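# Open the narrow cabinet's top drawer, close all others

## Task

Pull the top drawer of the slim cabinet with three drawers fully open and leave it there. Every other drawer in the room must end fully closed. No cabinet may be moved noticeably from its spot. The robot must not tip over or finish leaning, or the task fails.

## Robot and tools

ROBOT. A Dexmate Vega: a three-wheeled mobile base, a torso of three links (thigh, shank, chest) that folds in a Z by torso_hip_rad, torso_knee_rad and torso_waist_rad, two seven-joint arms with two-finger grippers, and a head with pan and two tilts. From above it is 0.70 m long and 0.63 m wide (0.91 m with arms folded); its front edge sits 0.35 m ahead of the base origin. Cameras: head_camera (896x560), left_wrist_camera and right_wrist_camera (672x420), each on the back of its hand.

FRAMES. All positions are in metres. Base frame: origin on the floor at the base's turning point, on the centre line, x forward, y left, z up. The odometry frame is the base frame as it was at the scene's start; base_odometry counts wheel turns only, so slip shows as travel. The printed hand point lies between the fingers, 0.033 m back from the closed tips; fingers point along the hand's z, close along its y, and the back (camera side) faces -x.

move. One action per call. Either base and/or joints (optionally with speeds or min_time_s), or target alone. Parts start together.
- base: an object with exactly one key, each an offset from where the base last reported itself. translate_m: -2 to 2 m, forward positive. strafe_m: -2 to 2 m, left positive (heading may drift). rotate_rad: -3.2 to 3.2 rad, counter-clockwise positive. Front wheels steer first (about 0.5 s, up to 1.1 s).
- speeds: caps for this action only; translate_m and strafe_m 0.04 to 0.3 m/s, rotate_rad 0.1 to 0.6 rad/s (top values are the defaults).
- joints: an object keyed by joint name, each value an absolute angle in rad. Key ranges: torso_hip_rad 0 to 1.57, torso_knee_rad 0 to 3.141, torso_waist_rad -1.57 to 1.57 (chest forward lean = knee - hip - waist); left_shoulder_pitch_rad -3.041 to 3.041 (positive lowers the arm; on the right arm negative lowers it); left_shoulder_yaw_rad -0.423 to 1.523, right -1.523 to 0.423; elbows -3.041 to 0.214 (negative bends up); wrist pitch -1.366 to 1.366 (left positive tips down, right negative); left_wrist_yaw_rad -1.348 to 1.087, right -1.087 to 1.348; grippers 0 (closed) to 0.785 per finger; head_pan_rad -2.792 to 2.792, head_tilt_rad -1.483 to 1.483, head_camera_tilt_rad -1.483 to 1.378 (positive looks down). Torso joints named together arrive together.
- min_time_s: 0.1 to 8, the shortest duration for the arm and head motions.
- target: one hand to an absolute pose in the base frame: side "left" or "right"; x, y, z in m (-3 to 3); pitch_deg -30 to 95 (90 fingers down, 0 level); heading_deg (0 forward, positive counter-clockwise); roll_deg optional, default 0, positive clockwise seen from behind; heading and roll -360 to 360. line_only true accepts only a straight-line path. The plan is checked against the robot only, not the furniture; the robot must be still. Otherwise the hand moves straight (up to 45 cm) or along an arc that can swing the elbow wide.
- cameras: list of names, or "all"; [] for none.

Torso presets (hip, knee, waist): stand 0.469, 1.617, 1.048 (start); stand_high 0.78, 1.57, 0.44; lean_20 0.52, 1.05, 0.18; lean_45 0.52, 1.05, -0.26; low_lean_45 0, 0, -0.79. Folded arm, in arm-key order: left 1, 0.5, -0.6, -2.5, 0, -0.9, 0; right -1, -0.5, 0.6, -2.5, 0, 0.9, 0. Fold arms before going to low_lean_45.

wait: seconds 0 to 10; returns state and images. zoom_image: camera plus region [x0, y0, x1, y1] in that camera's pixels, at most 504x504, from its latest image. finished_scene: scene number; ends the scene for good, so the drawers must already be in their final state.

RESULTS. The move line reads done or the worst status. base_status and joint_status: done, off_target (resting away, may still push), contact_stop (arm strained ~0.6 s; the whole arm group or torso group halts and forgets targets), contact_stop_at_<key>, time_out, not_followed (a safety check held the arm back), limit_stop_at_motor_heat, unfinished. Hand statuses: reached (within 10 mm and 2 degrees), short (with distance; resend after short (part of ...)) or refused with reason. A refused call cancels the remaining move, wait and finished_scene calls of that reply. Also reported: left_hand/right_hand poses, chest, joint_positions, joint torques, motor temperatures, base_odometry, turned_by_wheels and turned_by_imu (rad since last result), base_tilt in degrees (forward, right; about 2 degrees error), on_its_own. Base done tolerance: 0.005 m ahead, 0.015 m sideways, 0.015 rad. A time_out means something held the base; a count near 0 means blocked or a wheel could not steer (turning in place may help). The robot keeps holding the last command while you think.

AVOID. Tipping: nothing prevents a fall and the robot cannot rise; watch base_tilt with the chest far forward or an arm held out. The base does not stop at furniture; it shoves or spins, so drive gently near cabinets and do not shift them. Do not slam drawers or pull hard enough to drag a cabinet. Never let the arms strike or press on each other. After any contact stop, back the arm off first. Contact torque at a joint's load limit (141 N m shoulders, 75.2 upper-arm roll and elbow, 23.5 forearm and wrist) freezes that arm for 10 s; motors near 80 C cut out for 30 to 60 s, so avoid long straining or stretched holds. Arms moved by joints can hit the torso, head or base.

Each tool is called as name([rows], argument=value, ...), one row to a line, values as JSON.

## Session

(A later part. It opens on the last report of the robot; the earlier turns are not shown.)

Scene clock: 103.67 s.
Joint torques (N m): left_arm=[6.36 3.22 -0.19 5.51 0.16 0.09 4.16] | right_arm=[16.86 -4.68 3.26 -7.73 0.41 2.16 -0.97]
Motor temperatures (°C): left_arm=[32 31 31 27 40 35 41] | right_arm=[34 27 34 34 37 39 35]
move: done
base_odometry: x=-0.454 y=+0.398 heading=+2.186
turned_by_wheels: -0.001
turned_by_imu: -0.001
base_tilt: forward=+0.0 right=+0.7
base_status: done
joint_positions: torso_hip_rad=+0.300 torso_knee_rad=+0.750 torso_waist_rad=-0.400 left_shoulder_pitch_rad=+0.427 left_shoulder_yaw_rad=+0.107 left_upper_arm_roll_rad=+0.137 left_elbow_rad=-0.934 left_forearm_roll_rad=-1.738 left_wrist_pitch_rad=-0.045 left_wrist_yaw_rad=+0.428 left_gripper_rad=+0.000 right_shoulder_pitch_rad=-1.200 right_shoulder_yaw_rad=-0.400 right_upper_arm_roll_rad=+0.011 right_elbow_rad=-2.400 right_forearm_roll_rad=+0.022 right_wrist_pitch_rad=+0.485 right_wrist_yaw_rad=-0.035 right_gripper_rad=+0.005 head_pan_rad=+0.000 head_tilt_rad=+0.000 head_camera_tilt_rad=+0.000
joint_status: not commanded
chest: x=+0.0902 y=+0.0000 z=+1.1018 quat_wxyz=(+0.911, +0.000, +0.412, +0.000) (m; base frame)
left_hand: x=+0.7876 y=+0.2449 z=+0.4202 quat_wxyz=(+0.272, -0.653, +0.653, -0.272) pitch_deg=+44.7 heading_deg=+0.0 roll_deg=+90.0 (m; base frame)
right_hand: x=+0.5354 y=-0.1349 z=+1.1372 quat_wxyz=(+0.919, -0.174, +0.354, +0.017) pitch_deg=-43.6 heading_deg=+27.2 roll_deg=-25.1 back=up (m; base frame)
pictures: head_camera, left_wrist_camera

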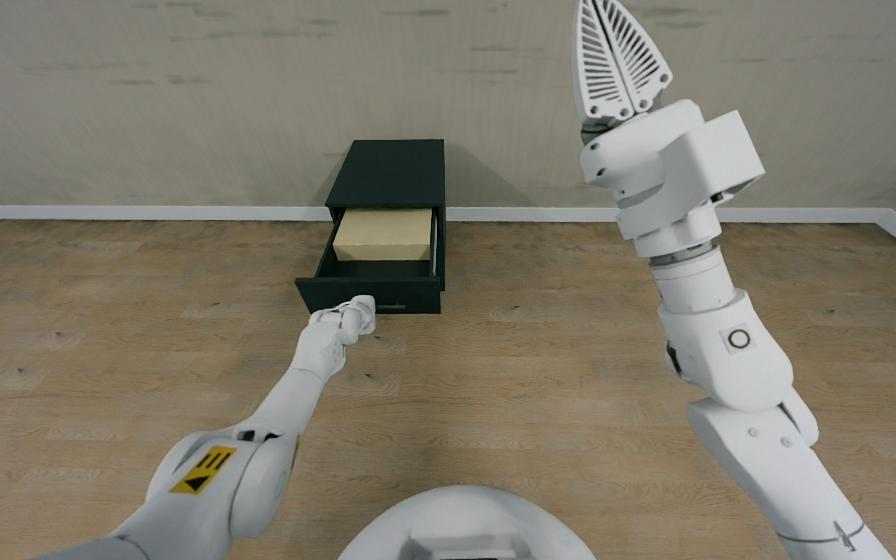

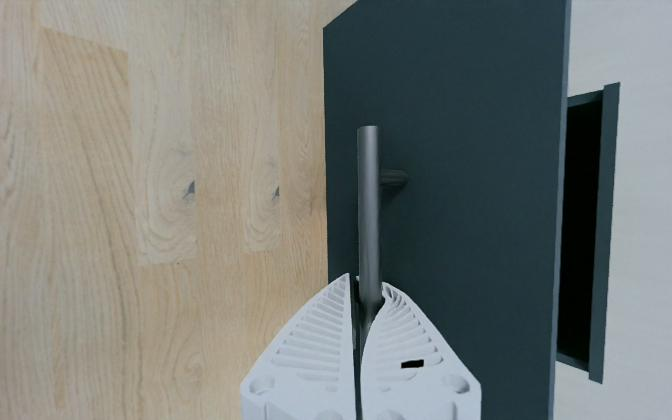

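move(joints={"left_gripper_rad":0.25}, cameras=["left_wrist_camera"])

move(target={"side":"left","x":0.69,"y":0.245,"z":0.515,"pitch_deg":45,"heading_deg":0,"roll_deg":-90}, cameras=["left_wrist_camera","head_camera"])

zoom_image(camera="head_camera", region=[270, 120, 520, 340])

Scene clock: 104.77 s.
Joint torques (N m): left_arm=[-24.32 2.91 -0.86 -8.85 0.33 0 -1.86] | right_arm=[15.67 -4.32 3.31 -6.47 0.48 1.67 -0.59]
Motor temperatures (°C): left_arm=[32 31 31 27 40 35 41] | right_arm=[34 27 34 34 37 39 34]
move: done
base_odometry: x=-0.454 y=+0.398 heading=+2.186
turned_by_wheels: +0.000
turned_by_imu: +0.000
base_tilt: forward=+0.1 right=+0.7
base_status: not commanded
joint_positions: torso_hip_rad=+0.300 torso_knee_rad=+0.750 torso_waist_rad=-0.400 left_shoulder_pitch_rad=+0.428 left_shoulder_yaw_rad=+0.107 left_upper_arm_roll_rad=+0.137 left_elbow_rad=-0.933 left_forearm_roll_rad=-1.738 left_wrist_pitch_rad=-0.045 left_wrist_yaw_rad=+0.430 left_gripper_rad=+0.250 right_shoulder_pitch_rad=-1.200 right_shoulder_yaw_rad=-0.400 right_upper_arm_roll_rad=+0.011 right_elbow_rad=-2.400 right_forearm_roll_rad=+0.022 right_wrist_pitch_rad=+0.485 right_wrist_yaw_rad=-0.035 right_gripper_rad=+0.005 head_pan_rad=+0.000 head_tilt_rad=+0.000 head_camera_tilt_rad=+0.000
joint_status: all done
chest: x=+0.0905 y=+0.0000 z=+1.1016 quat_wxyz=(+0.911, +0.000, +0.412, +0.000) (m; base frame)
left_hand: x=+0.7856 y=+0.2450 z=+0.4175 quat_wxyz=(+0.270, -0.653, +0.653, -0.270) pitch_deg=+45.1 heading_deg=+0.0 roll_deg=+90.0 (m; base frame)
right_hand: x=+0.5358 y=-0.1349 z=+1.1368 quat_wxyz=(+0.919, -0.174, +0.354, +0.017) pitch_deg=-43.5 heading_deg=+27.2 roll_deg=-25.1 back=up (m; base frame)
pictures: left_wrist_camera

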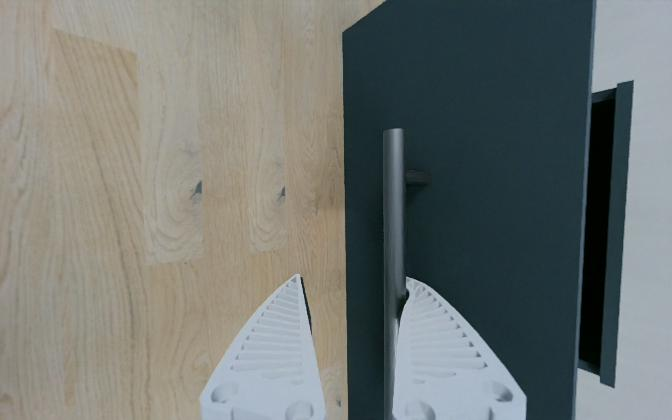

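Scene clock: 109.00 s.
Joint torques (N m): left_arm=[-9.22 4.28 -6.04 -7.59 0.87 -0.34 -0.76] | right_arm=[14.93 -4.17 3.48 -7.52 0.57 2.69 -0.81]
Motor temperatures (°C): left_arm=[32 31 31 27 40 35 41] | right_arm=[34 27 34 33 37 39 34]
move: done
base_odometry: x=-0.454 y=+0.398 heading=+2.186
turned_by_wheels: +0.000
turned_by_imu: +0.000
base_tilt: forward=+0.1 right=+0.8
base_status: not commanded
joint_positions: torso_hip_rad=+0.300 torso_knee_rad=+0.750 torso_waist_rad=-0.400 left_shoulder_pitch_rad=+0.853 left_shoulder_yaw_rad=+0.169 left_upper_arm_roll_rad=+0.088 left_elbow_rad=-1.769 left_forearm_roll_rad=-1.721 left_wrist_pitch_rad=-0.118 left_wrist_yaw_rad=+0.835 left_gripper_rad=+0.250 right_shoulder_pitch_rad=-1.200 right_shoulder_yaw_rad=-0.400 right_upper_arm_roll_rad=+0.011 right_elbow_rad=-2.400 right_forearm_roll_rad=+0.022 right_wrist_pitch_rad=+0.485 right_wrist_yaw_rad=-0.035 right_gripper_rad=+0.005 head_pan_rad=+0.000 head_tilt_rad=+0.000 head_camera_tilt_rad=+0.000
joint_status: not commanded
chest: x=+0.0905 y=+0.0000 z=+1.1016 quat_wxyz=(+0.911, +0.000, +0.412, +0.000) (m; base frame)
left_hand: x=+0.6906 y=+0.2448 z=+0.5143 quat_wxyz=(+0.270, -0.653, +0.653, -0.271) pitch_deg=+45.0 heading_deg=+0.0 roll_deg=+90.0 (m; base frame)
left_hand_status: reached (straight line, planned for 3.0 s): 1 mm and 0.0 deg off.
right_hand: x=+0.5358 y=-0.1349 z=+1.1368 quat_wxyz=(+0.919, -0.174, +0.354, +0.017) pitch_deg=-43.5 heading_deg=+27.2 roll_deg=-25.1 back=up (m; base frame)
pictures: head_camera, left_wrist_camera

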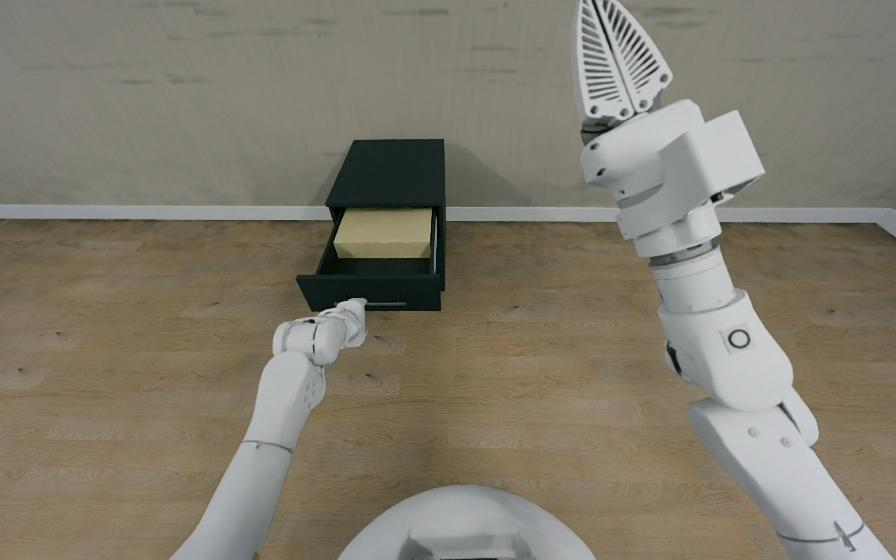

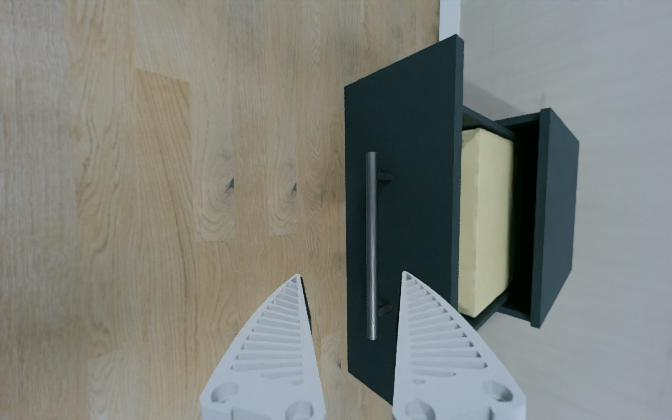

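Scaled by 2.016 from the camera's 896x560 image, which has a finer 960x600 frame.

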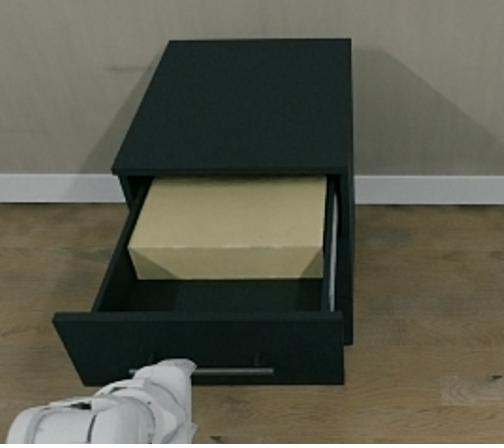

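finished_scene(scene=1)

The scene is finished: the task was done.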